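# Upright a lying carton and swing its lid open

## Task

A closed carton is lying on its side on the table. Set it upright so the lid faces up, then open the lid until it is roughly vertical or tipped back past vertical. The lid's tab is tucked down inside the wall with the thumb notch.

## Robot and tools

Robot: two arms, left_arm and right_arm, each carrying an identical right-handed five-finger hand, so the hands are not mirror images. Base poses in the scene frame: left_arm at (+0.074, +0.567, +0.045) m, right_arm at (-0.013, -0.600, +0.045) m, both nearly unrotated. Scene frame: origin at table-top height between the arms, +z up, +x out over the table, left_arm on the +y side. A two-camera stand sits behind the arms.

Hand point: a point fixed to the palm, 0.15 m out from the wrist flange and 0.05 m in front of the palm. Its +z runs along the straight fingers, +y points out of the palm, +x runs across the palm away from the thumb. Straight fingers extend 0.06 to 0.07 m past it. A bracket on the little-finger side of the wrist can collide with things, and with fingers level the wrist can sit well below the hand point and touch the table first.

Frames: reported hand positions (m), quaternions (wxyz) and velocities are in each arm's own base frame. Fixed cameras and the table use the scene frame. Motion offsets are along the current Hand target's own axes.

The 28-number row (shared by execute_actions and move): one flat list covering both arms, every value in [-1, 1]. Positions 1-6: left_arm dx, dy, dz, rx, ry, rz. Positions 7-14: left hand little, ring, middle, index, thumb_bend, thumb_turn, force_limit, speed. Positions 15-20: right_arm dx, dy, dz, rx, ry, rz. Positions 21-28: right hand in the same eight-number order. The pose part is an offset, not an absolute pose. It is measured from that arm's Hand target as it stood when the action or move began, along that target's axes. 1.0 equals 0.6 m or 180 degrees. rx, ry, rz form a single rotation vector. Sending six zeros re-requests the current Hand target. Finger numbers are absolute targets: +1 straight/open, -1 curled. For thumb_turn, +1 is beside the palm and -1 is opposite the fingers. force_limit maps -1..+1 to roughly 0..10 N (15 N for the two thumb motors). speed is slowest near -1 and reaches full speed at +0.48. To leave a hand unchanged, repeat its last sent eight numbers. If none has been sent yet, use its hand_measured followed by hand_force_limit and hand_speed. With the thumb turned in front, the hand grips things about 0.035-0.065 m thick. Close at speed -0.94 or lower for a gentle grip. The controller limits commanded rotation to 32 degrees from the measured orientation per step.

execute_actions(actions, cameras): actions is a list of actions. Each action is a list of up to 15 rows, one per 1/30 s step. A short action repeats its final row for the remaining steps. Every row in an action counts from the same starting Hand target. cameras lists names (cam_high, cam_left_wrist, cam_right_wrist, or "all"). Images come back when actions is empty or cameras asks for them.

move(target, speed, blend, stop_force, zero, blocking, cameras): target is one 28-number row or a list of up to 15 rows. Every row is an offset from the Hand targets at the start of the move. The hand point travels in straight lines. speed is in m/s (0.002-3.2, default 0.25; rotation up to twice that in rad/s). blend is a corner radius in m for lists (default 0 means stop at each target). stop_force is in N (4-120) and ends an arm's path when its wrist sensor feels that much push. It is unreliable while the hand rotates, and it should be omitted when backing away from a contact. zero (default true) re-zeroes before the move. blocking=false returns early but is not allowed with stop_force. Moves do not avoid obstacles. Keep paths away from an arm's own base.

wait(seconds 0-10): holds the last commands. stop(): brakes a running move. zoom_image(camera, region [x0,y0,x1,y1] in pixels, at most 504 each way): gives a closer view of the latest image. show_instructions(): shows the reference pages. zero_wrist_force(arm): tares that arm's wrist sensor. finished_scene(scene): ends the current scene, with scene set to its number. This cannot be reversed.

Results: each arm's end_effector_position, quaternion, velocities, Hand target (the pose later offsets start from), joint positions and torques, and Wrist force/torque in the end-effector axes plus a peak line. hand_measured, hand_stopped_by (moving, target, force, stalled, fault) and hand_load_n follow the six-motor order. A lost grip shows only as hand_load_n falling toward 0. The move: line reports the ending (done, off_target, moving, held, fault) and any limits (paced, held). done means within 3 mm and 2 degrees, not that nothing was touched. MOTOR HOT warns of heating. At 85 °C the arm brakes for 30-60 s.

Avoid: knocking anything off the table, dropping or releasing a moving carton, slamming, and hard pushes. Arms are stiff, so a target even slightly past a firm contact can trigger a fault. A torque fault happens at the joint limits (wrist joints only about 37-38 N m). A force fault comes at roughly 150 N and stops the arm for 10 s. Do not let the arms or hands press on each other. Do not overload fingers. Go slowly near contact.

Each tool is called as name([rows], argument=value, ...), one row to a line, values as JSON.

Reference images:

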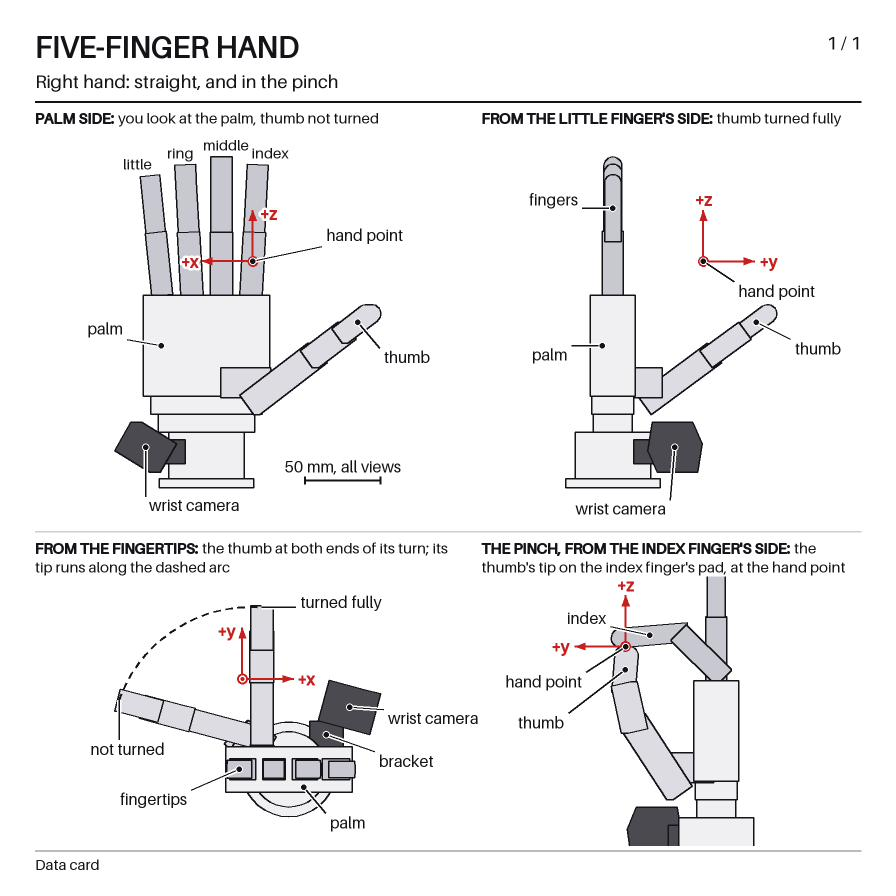

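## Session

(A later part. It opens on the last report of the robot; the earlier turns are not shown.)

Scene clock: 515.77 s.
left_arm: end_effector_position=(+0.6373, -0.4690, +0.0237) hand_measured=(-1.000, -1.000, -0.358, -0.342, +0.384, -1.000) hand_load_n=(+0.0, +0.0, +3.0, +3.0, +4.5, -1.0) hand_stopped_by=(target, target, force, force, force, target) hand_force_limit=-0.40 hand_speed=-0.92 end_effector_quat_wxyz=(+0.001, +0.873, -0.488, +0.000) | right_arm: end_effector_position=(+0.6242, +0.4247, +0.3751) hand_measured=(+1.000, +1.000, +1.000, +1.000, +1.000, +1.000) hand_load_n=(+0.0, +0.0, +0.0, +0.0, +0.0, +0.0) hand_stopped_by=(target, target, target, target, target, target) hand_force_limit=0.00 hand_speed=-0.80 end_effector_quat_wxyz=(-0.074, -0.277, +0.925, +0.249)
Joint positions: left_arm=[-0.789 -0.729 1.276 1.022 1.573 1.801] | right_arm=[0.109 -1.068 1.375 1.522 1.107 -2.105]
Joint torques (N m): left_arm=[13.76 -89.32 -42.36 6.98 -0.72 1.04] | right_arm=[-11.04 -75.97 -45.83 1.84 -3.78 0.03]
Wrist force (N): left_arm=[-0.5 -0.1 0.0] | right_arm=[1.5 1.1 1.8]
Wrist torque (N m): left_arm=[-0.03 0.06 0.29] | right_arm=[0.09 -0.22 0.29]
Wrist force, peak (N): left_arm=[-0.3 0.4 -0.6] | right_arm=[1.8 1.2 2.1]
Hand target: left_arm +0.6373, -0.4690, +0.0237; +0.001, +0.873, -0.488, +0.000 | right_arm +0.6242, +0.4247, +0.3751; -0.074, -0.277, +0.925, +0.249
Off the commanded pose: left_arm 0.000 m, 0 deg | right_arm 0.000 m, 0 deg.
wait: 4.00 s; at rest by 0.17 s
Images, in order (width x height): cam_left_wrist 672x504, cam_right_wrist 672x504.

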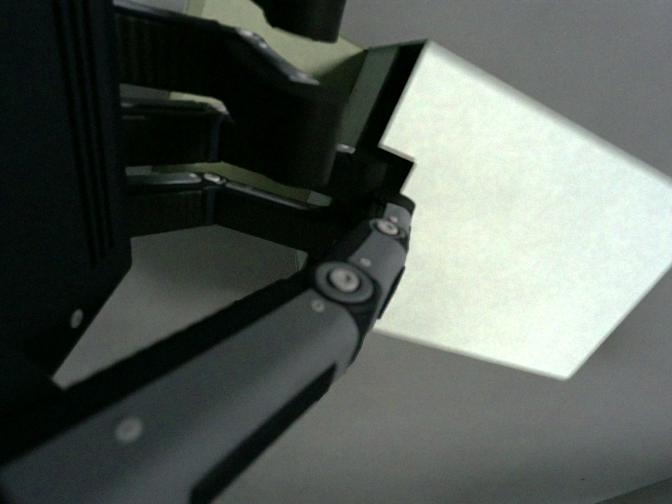

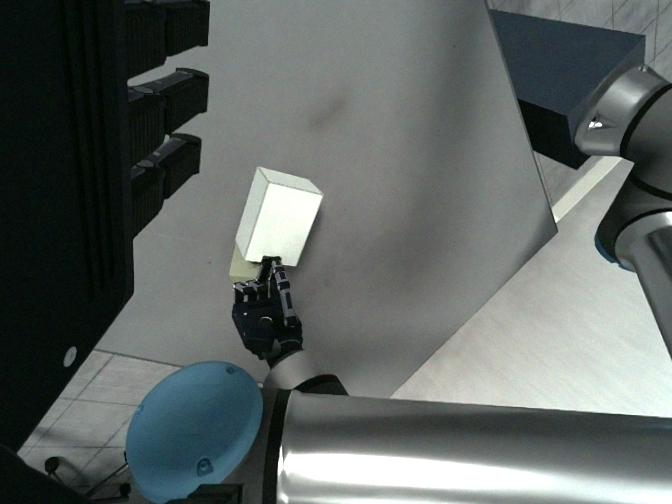

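move(target=[0,0,-0.03,0,0,0,-1,-1,-0.4,-0.4,-0.2,-1,-0.4,-0.92,0,0,0,0,0,0,1,1,1,1,1,1,0,-0.8], speed=0.05, cameras=["cam_high","cam_left_wrist","cam_right_wrist"])

zoom_image(camera="cam_right_wrist", region=[180, 160, 350, 330])

Scene clock: 523.37 s.
left_arm: end_effector_position=(+0.6373, -0.4690, +0.0419) hand_measured=(-1.000, -1.000, -0.358, -0.342, +0.384, -1.000) hand_load_n=(+0.0, +0.0, +3.5, +0.5, +3.5, +0.0) hand_stopped_by=(target, target, force, force, force, target) hand_force_limit=-0.40 hand_speed=-0.92 end_effector_quat_wxyz=(+0.001, +0.873, -0.488, +0.000) | right_arm: end_effector_position=(+0.6242, +0.4247, +0.3751) hand_measured=(+1.000, +1.000, +1.000, +1.000, +1.000, +1.000) hand_load_n=(+0.0, +0.0, +0.0, +0.0, +0.0, +0.0) hand_stopped_by=(target, target, target, target, target, target) hand_force_limit=0.00 hand_speed=-0.80 end_effector_quat_wxyz=(-0.074, -0.277, +0.925, +0.249)
Joint positions: left_arm=[-0.789 -0.744 1.27 1.044 1.573 1.801] | right_arm=[0.109 -1.068 1.375 1.522 1.107 -2.105]
Joint torques (N m): left_arm=[11.4 -87.33 -31.07 1.55 -1.34 1.26] | right_arm=[-11.15 -77.07 -45.86 2.23 -3.93 0.03]
Wrist force (N): left_arm=[0.0 -0.3 -0.2] | right_arm=[1.6 0.8 1.8]
Wrist torque (N m): left_arm=[0.00 -0.02 0.32] | right_arm=[0.05 -0.24 0.29]
Wrist force, peak (N): left_arm=[-0.3 -0.1 -1.0] | right_arm=[1.7 1.5 2.1]
Hand target: left_arm +0.6373, -0.4689, +0.0417; +0.001, +0.873, -0.488, +0.000 | right_arm +0.6242, +0.4247, +0.3751; -0.074, -0.277, +0.925, +0.249
Off the commanded pose: left_arm 0.000 m, 0 deg | right_arm 0.000 m, 0 deg.
move: done

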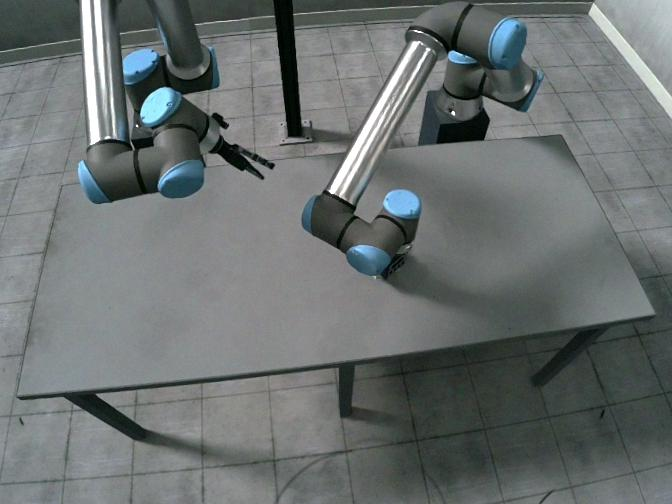

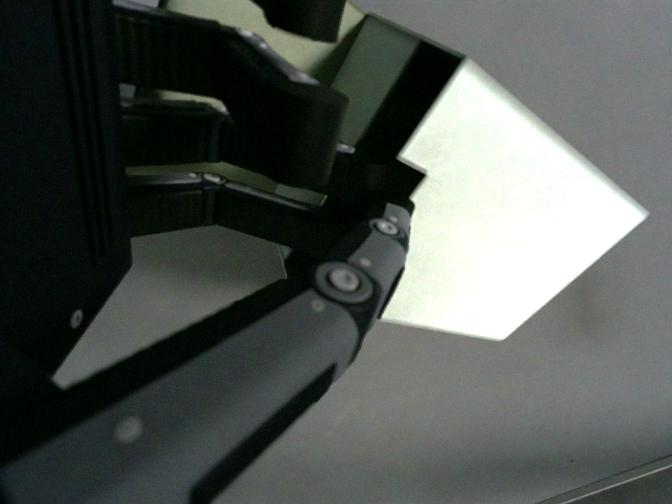

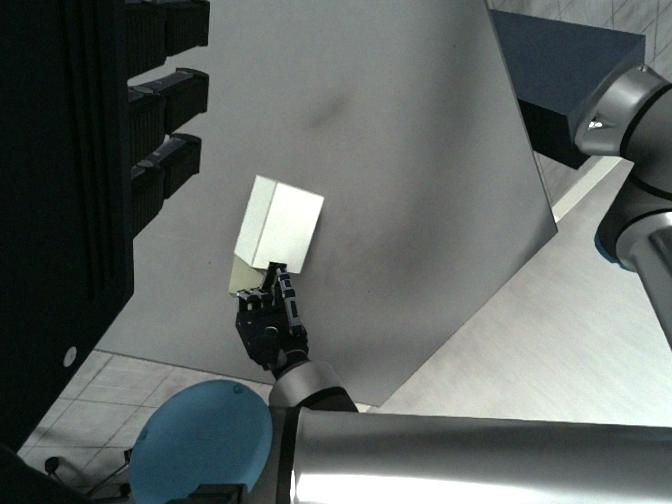

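Scaled by 2.965.

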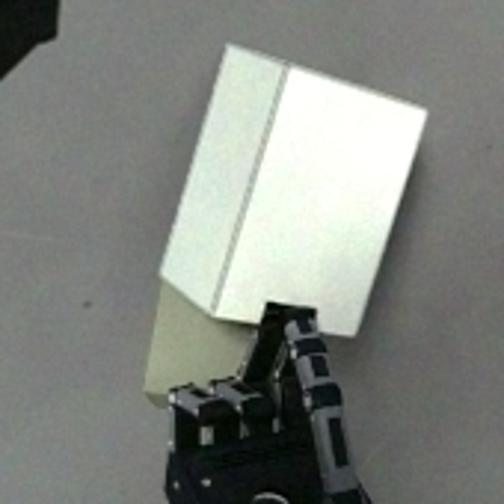

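move([
  [0,0.0595,-0.058,0.139,0,0,-1,-1,-0.6,-0.6,0.1,-1,-0.1,-0.9,0,0,0,0,0,0,1,1,1,1,1,1,0,-0.8],
  [0,0.142,-0.095,0.278,0,0,-1,-1,-0.6,-0.6,0.1,-1,-0.1,-0.9,0,0,0,0,0,0,1,1,1,1,1,1,0,-0.8],
], speed=0.1, blend=0.01, cameras=["cam_high","cam_left_wrist","cam_right_wrist"])

zoom_image(camera="cam_right_wrist", region=[180, 140, 350, 310])

Scene clock: 548.63 s.
left_arm: end_effector_position=(+0.5794, -0.5044, +0.0912) hand_measured=(-1.000, -1.000, -0.364, -0.388, +0.374, -1.000) hand_load_n=(+0.0, +0.0, +6.0, +6.0, +6.5, -2.5) hand_stopped_by=(target, target, force, force, force, target) hand_force_limit=-0.10 hand_speed=-0.90 end_effector_quat_wxyz=(-0.307, +0.817, -0.457, +0.173) | right_arm: end_effector_position=(+0.6242, +0.4247, +0.3751) hand_measured=(+1.000, +1.000, +1.000, +1.000, +1.000, +1.000) hand_load_n=(+0.0, +0.0, +0.0, +0.0, +0.0, +0.0) hand_stopped_by=(target, target, target, target, target, target) hand_force_limit=0.00 hand_speed=-0.80 end_effector_quat_wxyz=(-0.074, -0.277, +0.925, +0.249)
Joint positions: left_arm=[-1.119 -0.862 1.466 1.052 0.855 1.439] | right_arm=[0.109 -1.068 1.375 1.522 1.107 -2.105]
Joint torques (N m): left_arm=[6.94 -81.95 -24.78 1.57 1.83 1.07] | right_arm=[-11.09 -76.17 -45.87 2.57 -3.83 -0.16]
Wrist force (N): left_arm=[-0.3 -6.9 -5.4] | right_arm=[1.7 1.2 1.8]
Wrist torque (N m): left_arm=[0.07 0.11 0.22] | right_arm=[0.11 -0.25 0.31]
Wrist force, peak (N): left_arm=[-0.1 -7.5 -9.3] | right_arm=[1.8 0.9 2.3]
Hand target: left_arm +0.5794, -0.5044, +0.0912; -0.307, +0.817, -0.457, +0.173 (not the last commanded pose) | right_arm +0.6242, +0.4247, +0.3751; -0.074, -0.277, +0.925, +0.249
Off the commanded pose: left_arm 0.019 m, 9 deg | right_arm 0.000 m, 0 deg.
move: held (left_arm; a check stopped the path); path passed 1 of 2 targets; limits=held
pose unreachable (left arm): on one or more control steps of this call, first in action 0 (counted from 0), this arm could not follow its commanded pose, so it was not sent that pose on those steps. It may still have moved: this result reports where it is.
cause: moving toward the commanded pose would bring a part of the arm too close to another arm (a part of this arm just beyond joint 4 (wrist 1) and a part of the right arm just beyond its joint 6 (wrist 3), 8 mm apart when this arm was first held).

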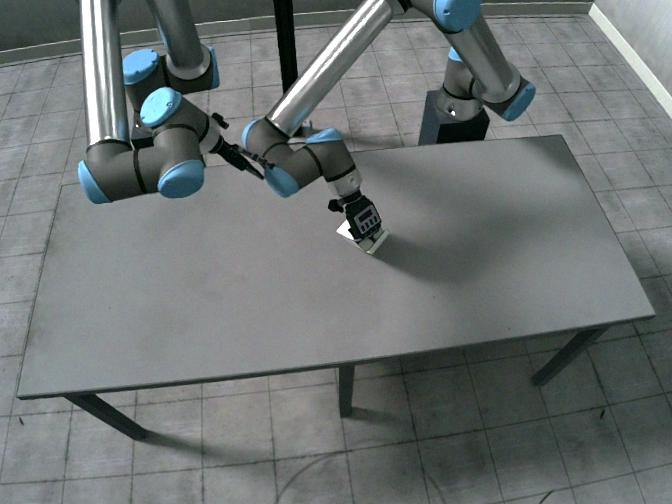

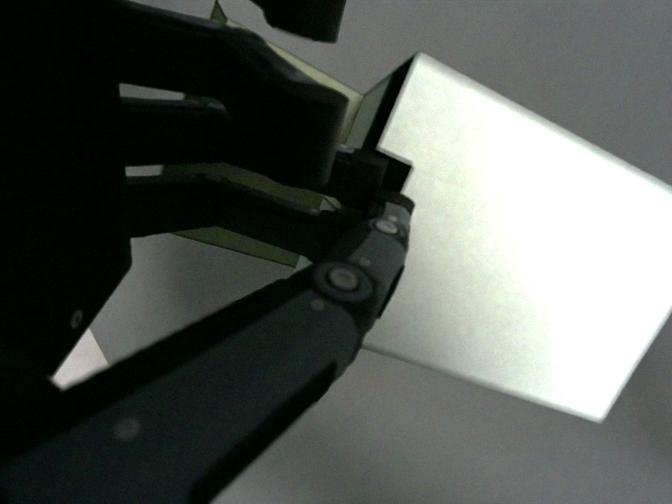

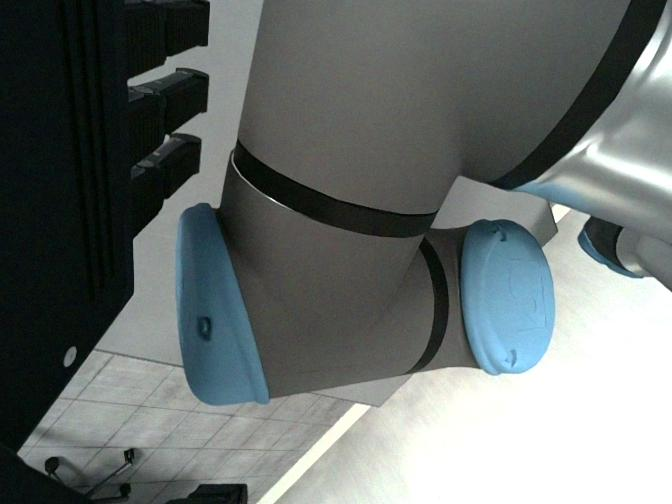

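Scaled by 2.965.

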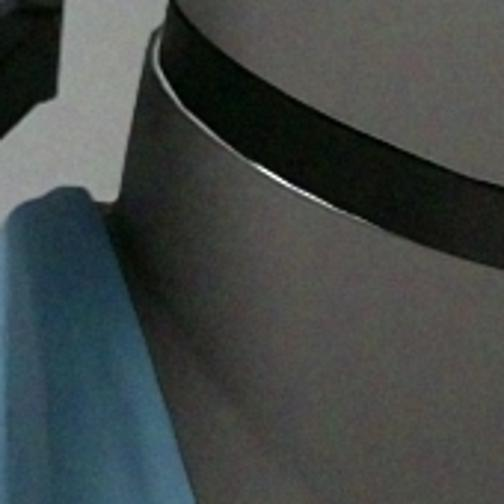

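move(target=[0,-0.013,-0.015,0,0,0,-1,-1,-0.6,-0.6,0.1,-1,-0.1,-0.9,0.275,-0.36,-0.209,0,0,0,1,1,1,1,1,1,0,-0.8], speed=0.3, cameras=["cam_high","cam_right_wrist"])

zoom_image(camera="cam_right_wrist", region=[230, 150, 480, 400])

zoom_image(camera="cam_high", region=[310, 170, 430, 290])

Scene clock: 560.20 s.
left_arm: end_effector_position=(+0.5794, -0.5044, +0.1032) hand_measured=(-1.000, -1.000, -0.364, -0.388, +0.374, -1.000) hand_load_n=(+0.0, +0.0, +7.0, +0.5, +6.5, +0.0) hand_stopped_by=(target, target, force, force, force, target) hand_force_limit=-0.10 hand_speed=-0.90 end_effector_quat_wxyz=(-0.307, +0.817, -0.457, +0.173) | right_arm: end_effector_position=(+0.6238, +0.1254, +0.3750) hand_measured=(+1.000, +1.000, +1.000, +1.000, +1.000, +1.000) hand_load_n=(+0.0, +0.0, +0.0, +0.0, +0.0, +0.0) hand_stopped_by=(target, target, target, target, target, target) hand_force_limit=0.00 hand_speed=-0.80 end_effector_quat_wxyz=(-0.074, -0.277, +0.925, +0.249)
Joint positions: left_arm=[-1.119 -0.873 1.461 1.069 0.855 1.439] | right_arm=[-0.318 -1.137 1.514 1.62 1.253 -2.541]
Joint torques (N m): left_arm=[-11.71 -84.04 -36.9 3.21 -2.25 -2.68] | right_arm=[-13.59 -82.59 -45.87 1.15 -2.1 -1.78]
Wrist force (N): left_arm=[-0.2 0.7 -0.6] | right_arm=[1.9 1.4 2.3]
Wrist torque (N m): left_arm=[0.21 0.01 0.32] | right_arm=[0.09 -0.30 0.27]
Wrist force, peak (N): left_arm=[0.2 -7.7 -6.1] | right_arm=[0.0 2.8 3.2]
Hand target: left_arm +0.5794, -0.5044, +0.1031; -0.307, +0.817, -0.457, +0.173 | right_arm +0.6238, +0.1254, +0.3750; -0.074, -0.277, +0.925, +0.249
Off the commanded pose: left_arm 0.000 m, 0 deg | right_arm 0.000 m, 0 deg.
move: done
Images, in order (width x height): cam_high 672x504, cam_right_wrist 672x504.

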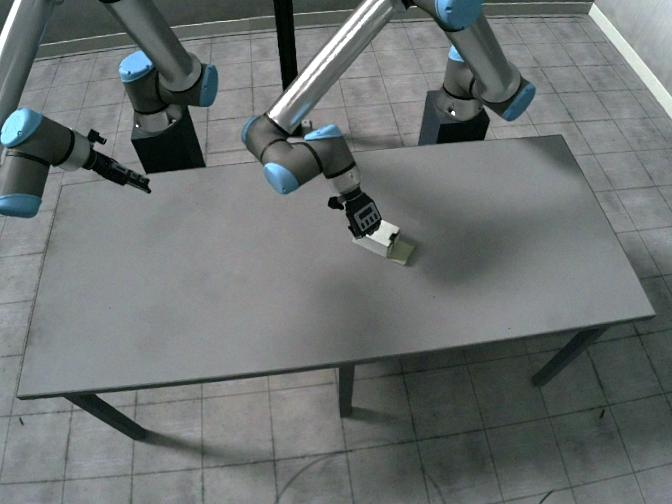

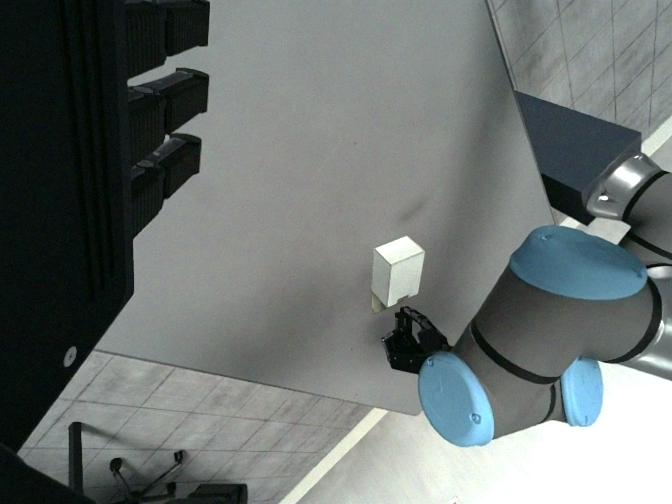

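Scaled by 2.016.

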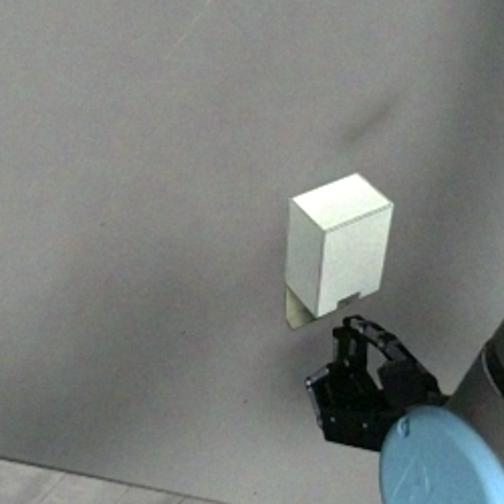

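Scaled by 4.200.

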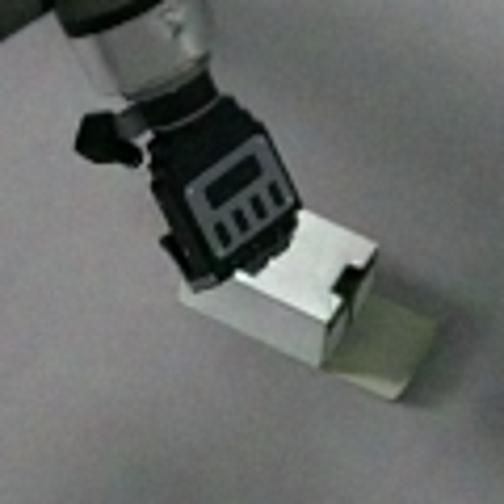

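move([
  [0,-0.132,-0.15,0,0,0,-1,-1,0.1,0.1,1,-1,0,0.3,0,0,0,0,0,0,1,1,1,1,1,1,0,-0.8],
  [-0.165,-0.177,0.028,-0.225,-0.051,-0.134,-1,-1,0.1,0.1,0.65,-1,0,0.3,0,0,0,0,0,0,1,1,1,1,1,1,0,-0.8],
], speed=0.4)

move(target=[0,0,0,0,0,0,-1,-1,0.1,0.1,0.65,-1,0,0.3,-0.528,0.465,0.607,0.149,-0.093,0.347,1,1,1,1,1,1,0,-0.8], speed=0.4, cameras=["all"])

zoom_image(camera="cam_high", region=[330, 170, 450, 290])

Scene clock: 660.17 s.
left_arm: end_effector_position=(+0.6050, -0.3724, +0.1603) hand_measured=(-1.000, -1.000, +0.100, +0.100, +0.650, -1.000) hand_load_n=(+0.0, +0.0, +0.0, +0.0, +0.0, +0.0) hand_stopped_by=(target, target, target, target, target, target) hand_force_limit=0.00 hand_speed=0.30 end_effector_quat_wxyz=(+0.000, +0.958, -0.286, +0.000) | right_arm: end_effector_position=(+0.6238, +0.1254, +0.3750) hand_measured=(+1.000, +1.000, +1.000, +1.000, +1.000, +1.000) hand_load_n=(+0.0, +0.0, +0.0, +0.0, +0.0, +0.0) hand_stopped_by=(target, target, target, target, target, target) hand_force_limit=0.00 hand_speed=-0.80 end_effector_quat_wxyz=(-0.074, -0.277, +0.925, +0.249)
Joint positions: left_arm=[-0.708 -0.987 1.468 1.09 1.57 1.442] | right_arm=[-0.318 -1.137 1.514 1.62 1.253 -2.541]
Joint torques (N m): left_arm=[13.54 -95.93 -43.79 7.57 0.97 -2.94] | right_arm=[-9.84 -92.19 -45.46 1.33 1.12 -1.45]
Wrist force (N): left_arm=[-0.3 -0.4 0.2] | right_arm=[1.7 1.5 2.5]
Wrist torque (N m): left_arm=[-0.06 0.00 0.28] | right_arm=[0.09 -0.28 0.26]
Wrist force, peak (N): left_arm=[-0.2 2.9 1.0] | right_arm=[1.9 1.8 2.6]
Hand target: left_arm +0.6051, -0.3724, +0.1603; +0.000, +0.958, -0.286, +0.000 | right_arm +0.6238, +0.1254, +0.3750; -0.074, -0.277, +0.925, +0.249
Off the commanded pose: left_arm 0.000 m, 0 deg | right_arm 0.000 m, 0 deg.
move: done

Scene clock: 662.00 s.
left_arm: end_effector_position=(+0.6051, -0.3724, +0.1603) hand_measured=(-1.000, -1.000, +0.100, +0.100, +0.650, -1.000) hand_load_n=(+0.0, +0.0, +0.0, +0.0, +0.0, +0.0) hand_stopped_by=(target, target, target, target, target, target) hand_force_limit=0.00 hand_speed=0.30 end_effector_quat_wxyz=(+0.000, +0.958, -0.286, +0.000) | right_arm: end_effector_position=(+0.6484, +0.5713, +0.2277) hand_measured=(+1.000, +1.000, +1.000, +1.000, +1.000, +1.000) hand_load_n=(+0.0, +0.0, +0.0, +0.0, +0.0, +0.0) hand_stopped_by=(target, target, target, target, target, target) hand_force_limit=0.00 hand_speed=-0.80 end_effector_quat_wxyz=(-0.011, +0.179, +0.983, +0.045)
Joint positions: left_arm=[-0.708 -0.987 1.468 1.09 1.57 1.442] | right_arm=[0.472 -0.975 1.32 1.188 1.486 -0.737]
Joint torques (N m): left_arm=[11.62 -96.48 -44.31 7.94 0.04 -2.77] | right_arm=[6.82 -92.54 -26.67 0.86 -1.37 1.29]
Wrist force (N): left_arm=[-0.1 0.1 0.2] | right_arm=[-1.5 0.3 1.1]
Wrist torque (N m): left_arm=[0.01 -0.03 0.31] | right_arm=[-0.08 0.16 -0.17]
Wrist force, peak (N): left_arm=[0.1 0.2 -0.6] | right_arm=[18.8 14.9 10.4]
Hand target: left_arm +0.6051, -0.3724, +0.1603; +0.000, +0.958, -0.286, +0.000 | right_arm +0.6482, +0.5715, +0.2275; -0.011, +0.179, +0.983, +0.045 (not the last commanded pose)
Off the commanded pose: left_arm 0.000 m, 0 deg | right_arm 0.087 m, 11 deg.
move: held (right_arm; a check stopped the path); limits=held
pose unreachable (right arm): on one or more control steps of this call, first in action 0 (counted from 0), this arm could not follow its commanded pose, so it was not sent that pose on those steps. It may still have moved: this result reports where it is.
cause: moving toward the commanded pose would bring a part of the arm too close to another arm (a part of this arm just beyond joint 4 (wrist 1) and a part of the left arm just beyond its joint 3 (elbow), at the place that arm is still heading or pushing toward).

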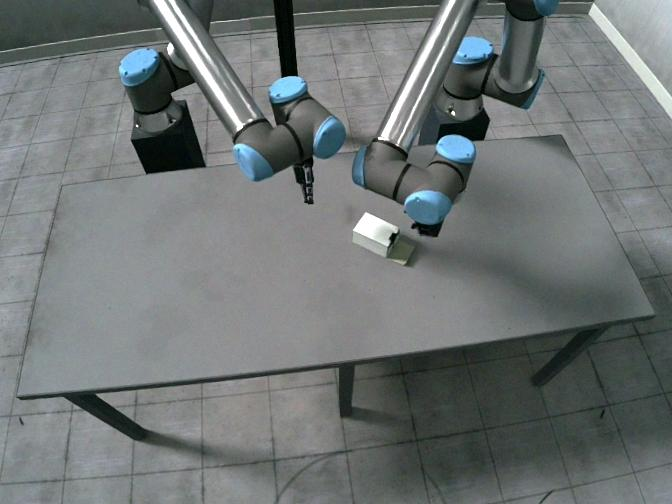

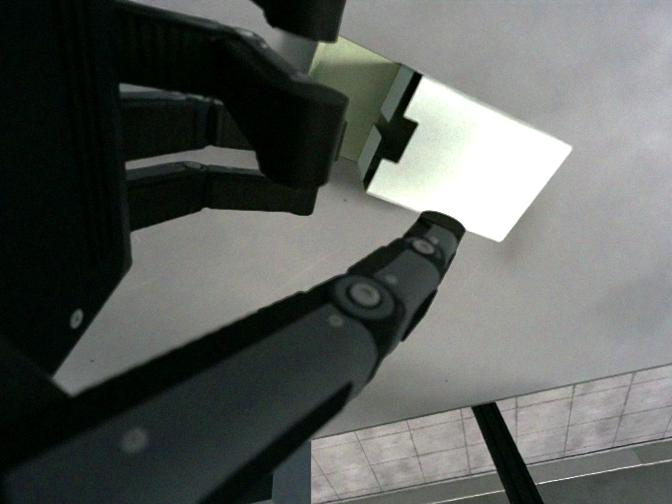

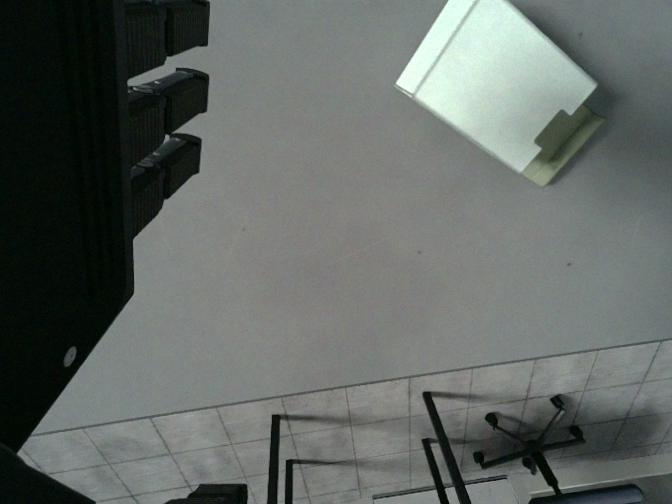

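Scaled by 4.200.

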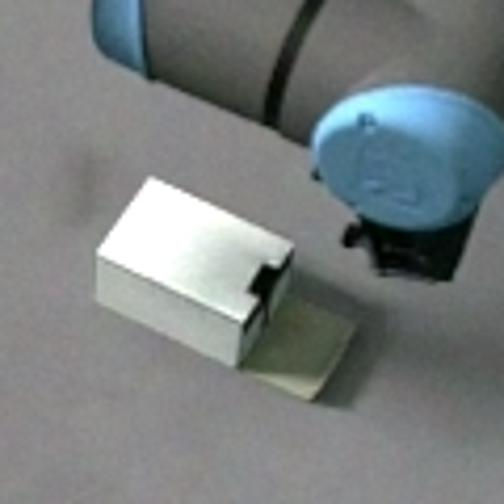

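move(target=[0,0.055,0.233,0,0,0,-1,-1,-0.15,-0.15,0.65,-1,0,0.3,0,0,0,0,0,0,1,1,1,1,1,1,0,-0.8], speed=0.25, cameras=["all"])

zoom_image(camera="cam_right_wrist", region=[350, 0, 650, 220])

Scene clock: 688.23 s.
left_arm: end_effector_position=(+0.5869, -0.3999, +0.0206) hand_measured=(-1.000, -1.000, -0.150, -0.150, +0.650, -1.000) hand_load_n=(+0.0, +0.0, +0.0, +0.0, +0.0, +0.0) hand_stopped_by=(target, target, target, target, target, target) hand_force_limit=0.00 hand_speed=0.30 end_effector_quat_wxyz=(+0.000, +0.958, -0.286, +0.000) | right_arm: end_effector_position=(+0.6482, +0.5715, +0.2275) hand_measured=(+1.000, +1.000, +1.000, +1.000, +1.000, +1.000) hand_load_n=(-0.5, +0.0, +0.5, +0.0, +0.0, +0.0) hand_stopped_by=(target, target, target, target, target, target) hand_force_limit=0.00 hand_speed=-0.80 end_effector_quat_wxyz=(-0.011, +0.179, +0.983, +0.045)
Joint positions: left_arm=[-0.753 -0.865 1.546 0.891 1.57 1.397] | right_arm=[0.472 -0.974 1.32 1.188 1.486 -0.737]
Joint torques (N m): left_arm=[7.1 -78.25 -38.61 2.71 0.81 1.09] | right_arm=[11.65 -79.78 -30.99 0.66 -1.64 1.56]
Wrist force (N): left_arm=[-0.2 0.2 -0.3] | right_arm=[-1.3 0.3 1.3]
Wrist torque (N m): left_arm=[0.09 0.01 0.32] | right_arm=[-0.11 0.12 -0.15]
Wrist force, peak (N): left_arm=[0.0 -0.9 -2.7] | right_arm=[-1.5 0.2 1.5]
Hand target: left_arm +0.5870, -0.4000, +0.0205; +0.000, +0.958, -0.286, +0.000 | right_arm +0.6482, +0.5715, +0.2275; -0.011, +0.179, +0.983, +0.045
Off the commanded pose: left_arm 0.000 m, 0 deg | right_arm 0.000 m, 0 deg.
move: done

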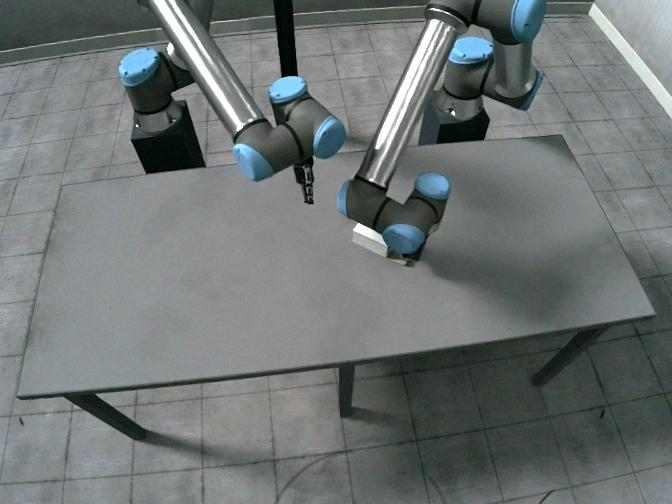

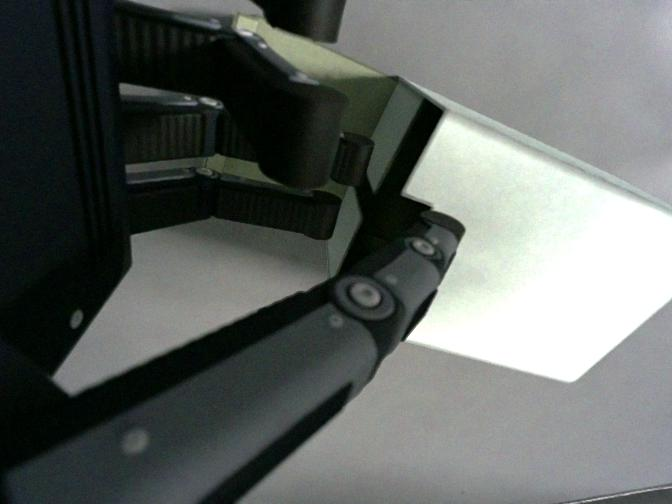

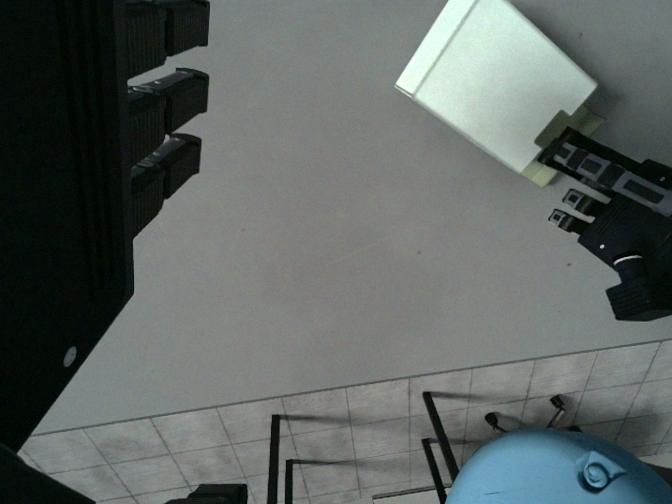

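Scaled by 1.680.

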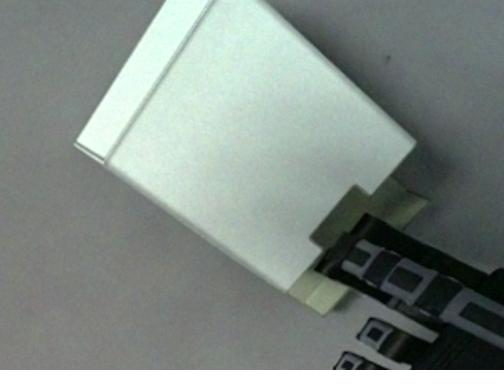

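move(target=[0,0.065,0,0,0,0,-1,-1,-0.15,-0.15,0.65,-1,0,0.3,0,0,0,0,0,0,1,1,1,1,1,1,0,-0.8], speed=0.05, stop_force=5, cameras=["cam_high","cam_right_wrist"])

Scene clock: 714.83 s.
left_arm: end_effector_position=(+0.5656, -0.4326, +0.0205) hand_measured=(-1.000, -1.000, -0.150, -0.150, +0.650, -1.000) hand_load_n=(+0.0, +0.0, +0.0, +0.0, +0.0, +0.0) hand_stopped_by=(target, target, target, target, target, target) hand_force_limit=0.00 hand_speed=0.30 end_effector_quat_wxyz=(+0.000, +0.958, -0.286, +0.000) | right_arm: end_effector_position=(+0.6482, +0.5715, +0.2275) hand_measured=(+1.000, +1.000, +1.000, +1.000, +1.000, +1.000) hand_load_n=(+0.0, +0.0, +0.0, +0.0, +0.0, +0.0) hand_stopped_by=(target, target, target, target, target, target) hand_force_limit=0.00 hand_speed=-0.80 end_effector_quat_wxyz=(-0.011, +0.179, +0.983, +0.045)
Joint positions: left_arm=[-0.806 -0.867 1.549 0.889 1.57 1.344] | right_arm=[0.472 -0.974 1.32 1.188 1.486 -0.737]
Joint torques (N m): left_arm=[11.56 -94.99 -22.06 2.45 -0.21 0.98] | right_arm=[11.34 -76.98 -38.63 0.77 -1.57 1.27]
Wrist force (N): left_arm=[0.1 0.1 -0.5] | right_arm=[-1.0 0.3 1.6]
Wrist torque (N m): left_arm=[0.08 -0.01 0.33] | right_arm=[-0.13 0.06 -0.13]
Wrist force, peak (N): left_arm=[-0.1 -1.0 -0.7] | right_arm=[-1.7 0.1 1.3]
Hand target: left_arm +0.5657, -0.4326, +0.0205; +0.000, +0.958, -0.286, +0.000 | right_arm +0.6482, +0.5715, +0.2275; -0.011, +0.179, +0.983, +0.045
Off the commanded pose: left_arm 0.000 m, 0 deg | right_arm 0.000 m, 0 deg.
move: done
Images, in order (width x height): cam_high 672x504, cam_right_wrist 672x504.

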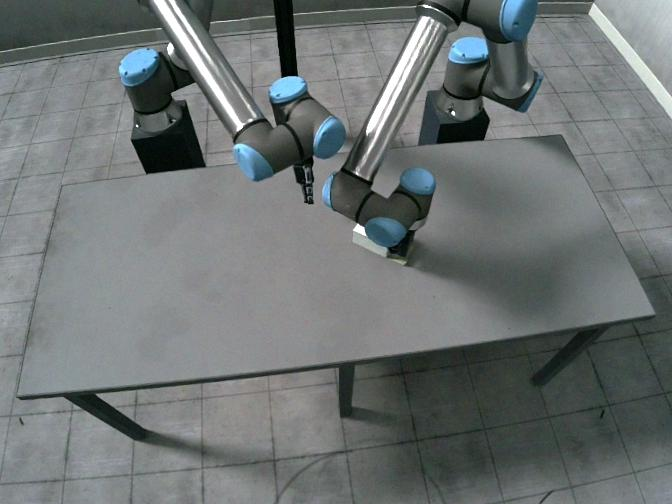

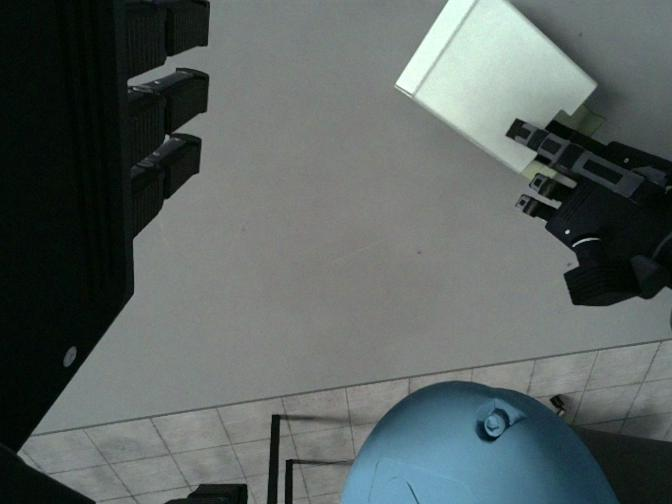

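move(target=[0,0,0,0,0,0,-1,-1,-0.6,-0.6,0.1,-1,-0.1,-0.9,0,0,0,0,0,0,1,1,1,1,1,1,0,-0.8], cameras=["cam_right_wrist"])

wait(seconds=3, cameras=["cam_right_wrist"])

Scene clock: 722.30 s.
left_arm: end_effector_position=(+0.5657, -0.4326, +0.0205) hand_measured=(-1.000, -1.000, -0.370, -0.382, +0.526, -1.000) hand_load_n=(+0.0, +0.0, +6.5, +4.5, +6.5, +0.0) hand_stopped_by=(target, target, force, force, force, target) hand_force_limit=-0.10 hand_speed=-0.90 end_effector_quat_wxyz=(+0.000, +0.958, -0.286, +0.000) | right_arm: end_effector_position=(+0.6482, +0.5715, +0.2275) hand_measured=(+1.000, +1.000, +1.000, +1.000, +1.000, +1.000) hand_load_n=(+0.0, +0.0, +0.0, +0.0, +0.0, +0.0) hand_stopped_by=(target, target, target, target, target, target) hand_force_limit=0.00 hand_speed=-0.80 end_effector_quat_wxyz=(-0.011, +0.179, +0.983, +0.045)
Joint positions: left_arm=[-0.806 -0.867 1.549 0.889 1.57 1.344] | right_arm=[0.472 -0.974 1.32 1.188 1.486 -0.737]
Joint torques (N m): left_arm=[10.44 -80.92 -38.29 5.83 -1.01 1.03] | right_arm=[7.34 -79.43 -43.94 0.92 -1.3 1.36]
Wrist force (N): left_arm=[-0.2 0.3 -0.1] | right_arm=[-1.1 0.2 1.4]
Wrist torque (N m): left_arm=[0.12 0.02 0.32] | right_arm=[-0.13 0.09 -0.14]
Wrist force, peak (N): left_arm=[-0.3 0.1 -1.0] | right_arm=[-1.4 0.4 1.6]
Hand target: left_arm +0.5657, -0.4326, +0.0205; +0.000, +0.958, -0.286, +0.000 | right_arm +0.6482, +0.5715, +0.2275; -0.011, +0.179, +0.983, +0.045
Off the commanded pose: left_arm 0.000 m, 0 deg | right_arm 0.000 m, 0 deg.
move: done
Images, in order (width x height): cam_right_wrist 672x504.

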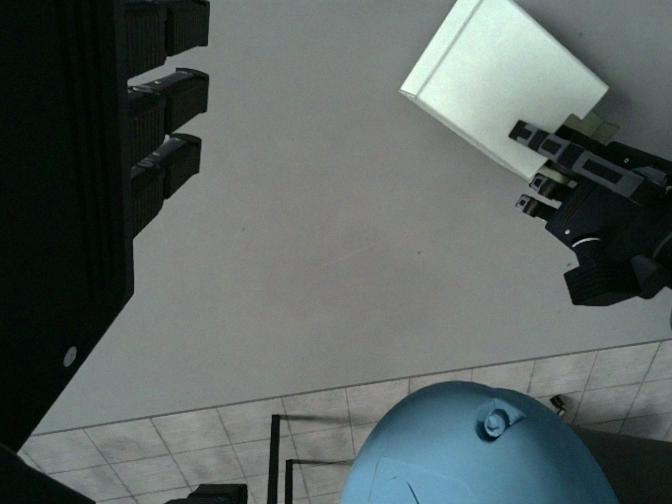

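Scene clock: 725.30 s.
left_arm: end_effector_position=(+0.5657, -0.4326, +0.0205) hand_measured=(-1.000, -1.000, -0.370, -0.382, +0.526, -1.000) hand_load_n=(+0.0, +0.0, +6.5, +4.5, +6.5, +0.0) hand_stopped_by=(target, target, force, force, force, target) hand_force_limit=-0.10 hand_speed=-0.90 end_effector_quat_wxyz=(+0.000, +0.958, -0.286, +0.000) | right_arm: end_effector_position=(+0.6482, +0.5715, +0.2275) hand_measured=(+1.000, +1.000, +1.000, +1.000, +1.000, +1.000) hand_load_n=(+0.0, +0.0, +0.0, +0.0, -0.5, +0.0) hand_stopped_by=(target, target, target, target, target, target) hand_force_limit=0.00 hand_speed=-0.80 end_effector_quat_wxyz=(-0.011, +0.179, +0.983, +0.045)
Joint positions: left_arm=[-0.806 -0.867 1.549 0.889 1.57 1.344] | right_arm=[0.472 -0.974 1.32 1.188 1.486 -0.737]
Joint torques (N m): left_arm=[8.87 -82.6 -37.6 5.57 -0.79 1.34] | right_arm=[11.25 -79.04 -43.84 1.07 -1.1 1.3]
Wrist force (N): left_arm=[-0.3 0.1 -0.3] | right_arm=[-1.2 0.1 1.3]
Wrist torque (N m): left_arm=[0.11 0.03 0.32] | right_arm=[-0.13 0.10 -0.15]
Wrist force, peak (N): left_arm=[-0.3 -0.2 -0.7] | right_arm=[-1.4 0.2 1.5]
Hand target: left_arm +0.5657, -0.4326, +0.0205; +0.000, +0.958, -0.286, +0.000 | right_arm +0.6482, +0.5715, +0.2275; -0.011, +0.179, +0.983, +0.045
Off the commanded pose: left_arm 0.000 m, 0 deg | right_arm 0.000 m, 0 deg.
wait: 3.00 s; at rest by 0.17 s
Images, in order (width x height): cam_right_wrist 672x504.

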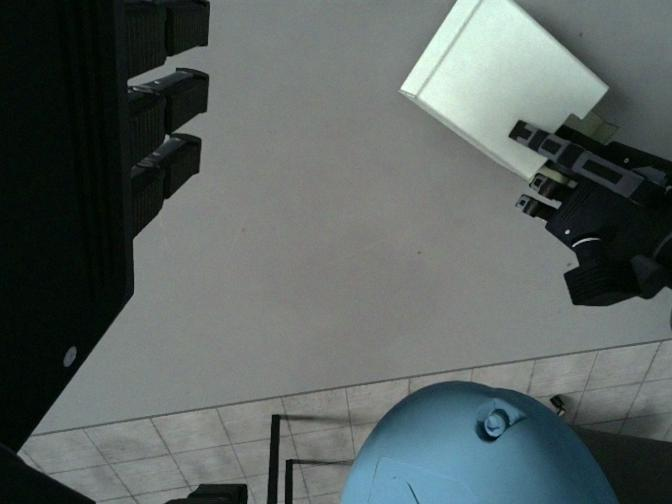

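move(target=[0,0,0,0,0,0,-1,-1,-0.6,-0.6,0.1,-1,-0.1,-0.9,-0.5,0,0,0,0,0,1,1,1,1,1,1,0,-0.8], speed=0.4)

move([
  [0,0.026,-0.041,0.067,0,0,-1,-1,-0.6,-0.6,0.1,-1,-0.1,-0.9,0,0,0,0,0,0,1,1,1,1,1,1,0,-0.8],
  [0,0.060,-0.070,0.139,0,0,-1,-1,-0.6,-0.6,0.1,-1,-0.1,-0.9,0,0,0,0,0,0,1,1,1,1,1,1,0,-0.8],
  [0,0.096,-0.087,0.206,0,0,-1,-1,-0.6,-0.6,0.1,-1,-0.1,-0.9,0,0,0,0,0,0,1,1,1,1,1,1,0,-0.8],
], speed=0.1, blend=[0.005,0.005,0], cameras=["cam_high","cam_right_wrist","cam_left_wrist"])

Scene clock: 743.20 s.
left_arm: end_effector_position=(+0.5657, -0.4326, +0.0205) hand_measured=(-1.000, -1.000, -0.370, -0.382, +0.526, -1.000) hand_load_n=(+0.0, +0.0, +6.0, +5.0, +6.5, +0.0) hand_stopped_by=(target, target, force, force, force, target) hand_force_limit=-0.10 hand_speed=-0.90 end_effector_quat_wxyz=(+0.000, +0.958, -0.286, +0.000) | right_arm: end_effector_position=(+0.9288, +0.4661, +0.2161) hand_measured=(+1.000, +1.000, +1.000, +1.000, +1.000, +1.000) hand_load_n=(+0.0, +0.0, +0.0, +0.0, +0.0, +0.0) hand_stopped_by=(target, target, target, target, target, target) hand_force_limit=0.00 hand_speed=-0.80 end_effector_quat_wxyz=(-0.011, +0.179, +0.983, +0.045)
Joint positions: left_arm=[-0.806 -0.867 1.549 0.889 1.57 1.344] | right_arm=[0.242 -0.615 0.71 1.459 1.479 -0.968]
Joint torques (N m): left_arm=[9.51 -81.63 -38.17 5.7 -0.73 1.32] | right_arm=[-8.5 -103.63 -48.23 4.26 2.48 -1.81]
Wrist force (N): left_arm=[-0.1 0.1 -0.7] | right_arm=[-1.6 0.0 1.4]
Wrist torque (N m): left_arm=[0.13 0.02 0.32] | right_arm=[-0.14 0.16 0.02]
Wrist force, peak (N): left_arm=[-0.7 0.2 -0.4] | right_arm=[-4.3 -0.2 1.6]
Hand target: left_arm +0.5657, -0.4326, +0.0205; +0.000, +0.958, -0.286, +0.000 | right_arm +0.9289, +0.4661, +0.2161; -0.011, +0.179, +0.983, +0.045
Off the commanded pose: left_arm 0.000 m, 0 deg | right_arm 0.000 m, 0 deg.
move: done

Scene clock: 746.77 s.
left_arm: end_effector_position=(+0.5341, -0.4809, +0.0726) hand_measured=(-1.000, -1.000, -0.370, -0.382, +0.526, -1.000) hand_load_n=(+0.0, +0.0, +6.5, +5.0, +6.5, +0.0) hand_stopped_by=(target, target, force, force, force, target) hand_force_limit=-0.10 hand_speed=-0.90 end_effector_quat_wxyz=(-0.305, +0.909, -0.271, +0.091) | right_arm: end_effector_position=(+0.9289, +0.4661, +0.2161) hand_measured=(+1.000, +1.000, +1.000, +1.000, +1.000, +1.000) hand_load_n=(+0.0, +0.0, +0.5, -0.5, +0.0, +0.0) hand_stopped_by=(target, target, target, target, target, target) hand_force_limit=0.00 hand_speed=-0.80 end_effector_quat_wxyz=(-0.011, +0.179, +0.983, +0.045)
Joint positions: left_arm=[-1.099 -0.826 1.487 1.268 1.02 0.949] | right_arm=[0.241 -0.615 0.71 1.46 1.48 -0.968]
Joint torques (N m): left_arm=[12.87 -100.88 -21.65 1.86 2.14 0.94] | right_arm=[-10.6 -104.2 -48.23 7.11 2.36 -1.31]
Wrist force (N): left_arm=[-0.2 0.8 -0.4] | right_arm=[-1.5 0.1 1.5]
Wrist torque (N m): left_arm=[0.21 -0.01 0.29] | right_arm=[-0.13 0.15 0.04]
Wrist force, peak (N): left_arm=[-0.1 1.7 -1.0] | right_arm=[-1.8 0.0 1.7]
Hand target: left_arm +0.5341, -0.4808, +0.0726; -0.305, +0.909, -0.271, +0.091 | right_arm +0.9289, +0.4661, +0.2161; -0.011, +0.179, +0.983, +0.045
Off the commanded pose: left_arm 0.000 m, 0 deg | right_arm 0.000 m, 0 deg.
move: done

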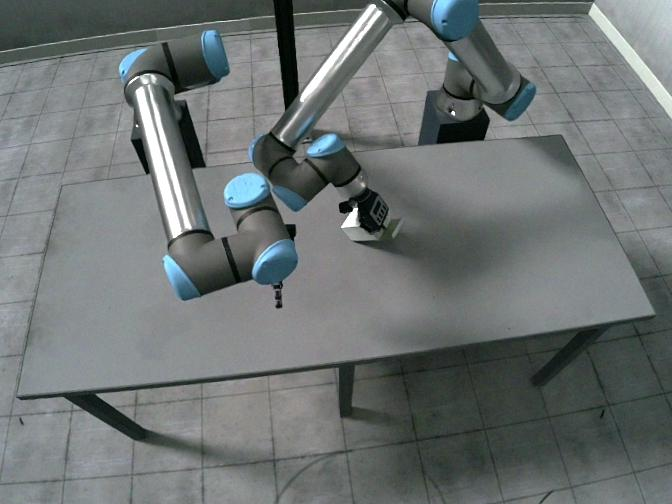

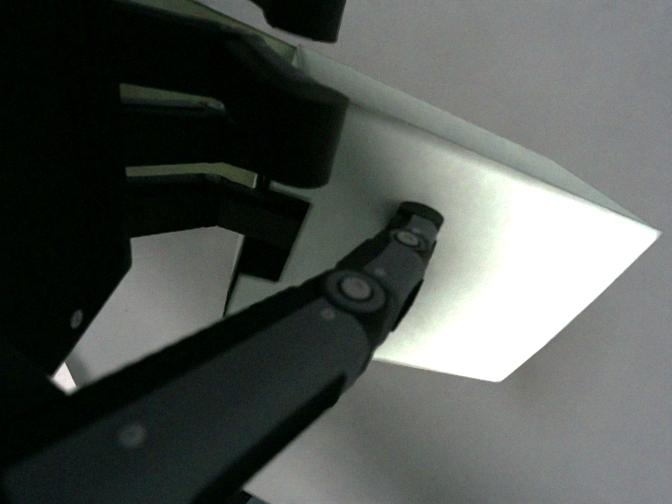

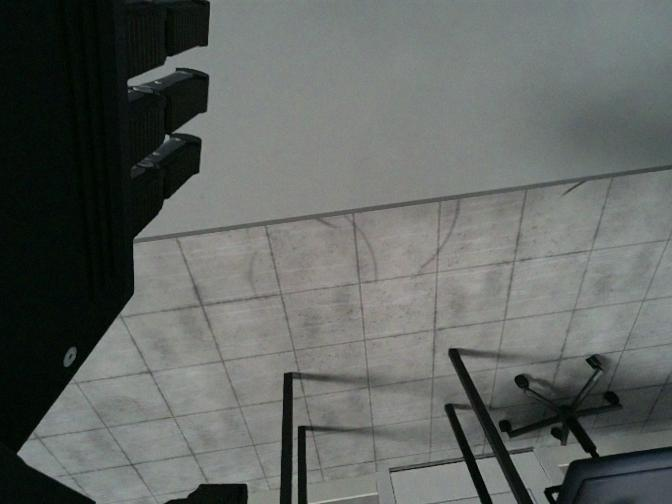

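move([
  [0,0.0275,-0.0333,0.072,0,0,-1,-1,-0.6,-0.6,0.1,-1,-0.1,-0.9,0,0,0,0,0,0,1,1,1,1,1,1,0,-0.8],
  [0,0.0627,-0.0598,0.144,0,0,-1,-1,-0.6,-0.6,0.1,-1,-0.1,-0.9,0,0,0,0,0,0,1,1,1,1,1,1,0,-0.8],
  [0,0.099,-0.0747,0.211,0,0,-1,-1,-0.6,-0.6,0.1,-1,-0.1,-0.9,0,0,0,0,0,0,1,1,1,1,1,1,0,-0.8],
], speed=0.1, blend=[0.005,0.005,0], cameras=["cam_high","cam_left_wrist"])

Scene clock: 764.10 s.
left_arm: end_effector_position=(+0.4933, -0.5431, +0.0725) hand_measured=(-1.000, -1.000, -0.370, -0.380, +0.526, -1.000) hand_load_n=(+0.0, +0.0, +6.0, +7.0, +5.5, -3.0) hand_stopped_by=(target, target, force, force, force, target) hand_force_limit=-0.10 hand_speed=-0.90 end_effector_quat_wxyz=(-0.584, +0.760, -0.227, +0.174) | right_arm: end_effector_position=(+0.9289, +0.4661, +0.2161) hand_measured=(+1.000, +1.000, +1.000, +1.000, +1.000, +1.000) hand_load_n=(+0.0, +0.0, +0.0, +0.0, +0.0, +0.5) hand_stopped_by=(target, target, target, target, target, target) hand_force_limit=0.00 hand_speed=-0.80 end_effector_quat_wxyz=(-0.011, +0.179, +0.983, +0.045)
Joint positions: left_arm=[-1.307 -0.59 1.45 1.9 0.765 0.281] | right_arm=[0.241 -0.615 0.71 1.46 1.48 -0.968]
Joint torques (N m): left_arm=[18.11 -84.46 -10.7 -1.38 1.61 -2.05] | right_arm=[-11.74 -103.76 -48.79 7.31 2.18 -1.73]
Wrist force (N): left_arm=[-2.8 -19.1 -16.0] | right_arm=[-1.3 0.3 1.6]
Wrist torque (N m): left_arm=[-0.08 0.52 -0.16] | right_arm=[-0.11 0.11 0.06]
Wrist force, peak (N): left_arm=[-2.8 -19.1 -16.0] | right_arm=[-1.8 -0.1 1.6]
Hand target: left_arm +0.4934, -0.5431, +0.0725; -0.584, +0.760, -0.227, +0.174 | right_arm +0.9289, +0.4661, +0.2161; -0.011, +0.179, +0.983, +0.045
Off the commanded pose: left_arm 0.000 m, 0 deg | right_arm 0.000 m, 0 deg.
move: done
Images, in order (width x height): cam_high 672x504, cam_left_wrist 672x504.

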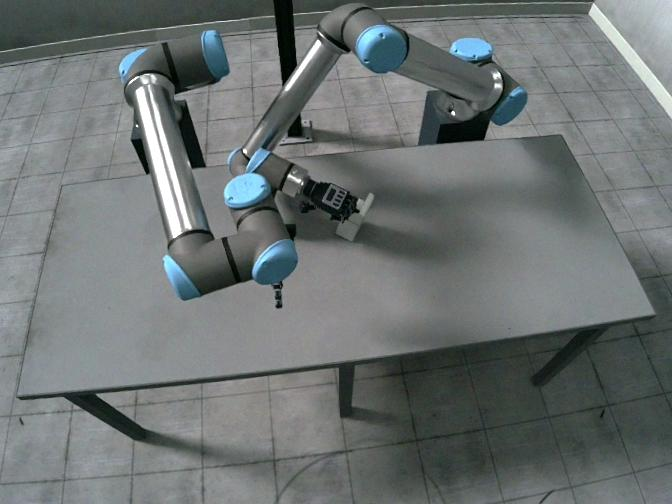

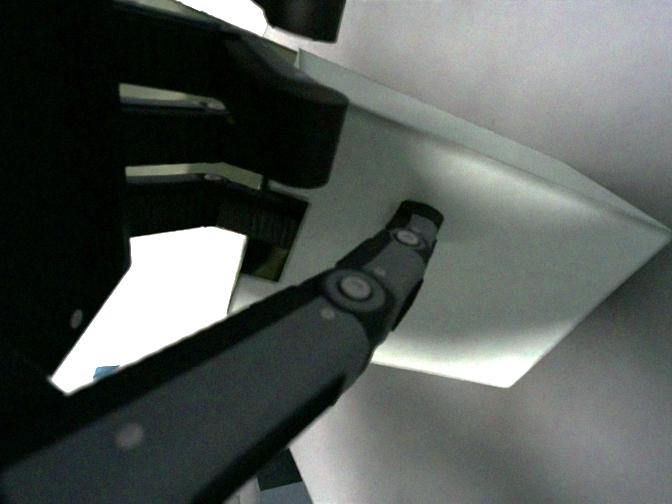

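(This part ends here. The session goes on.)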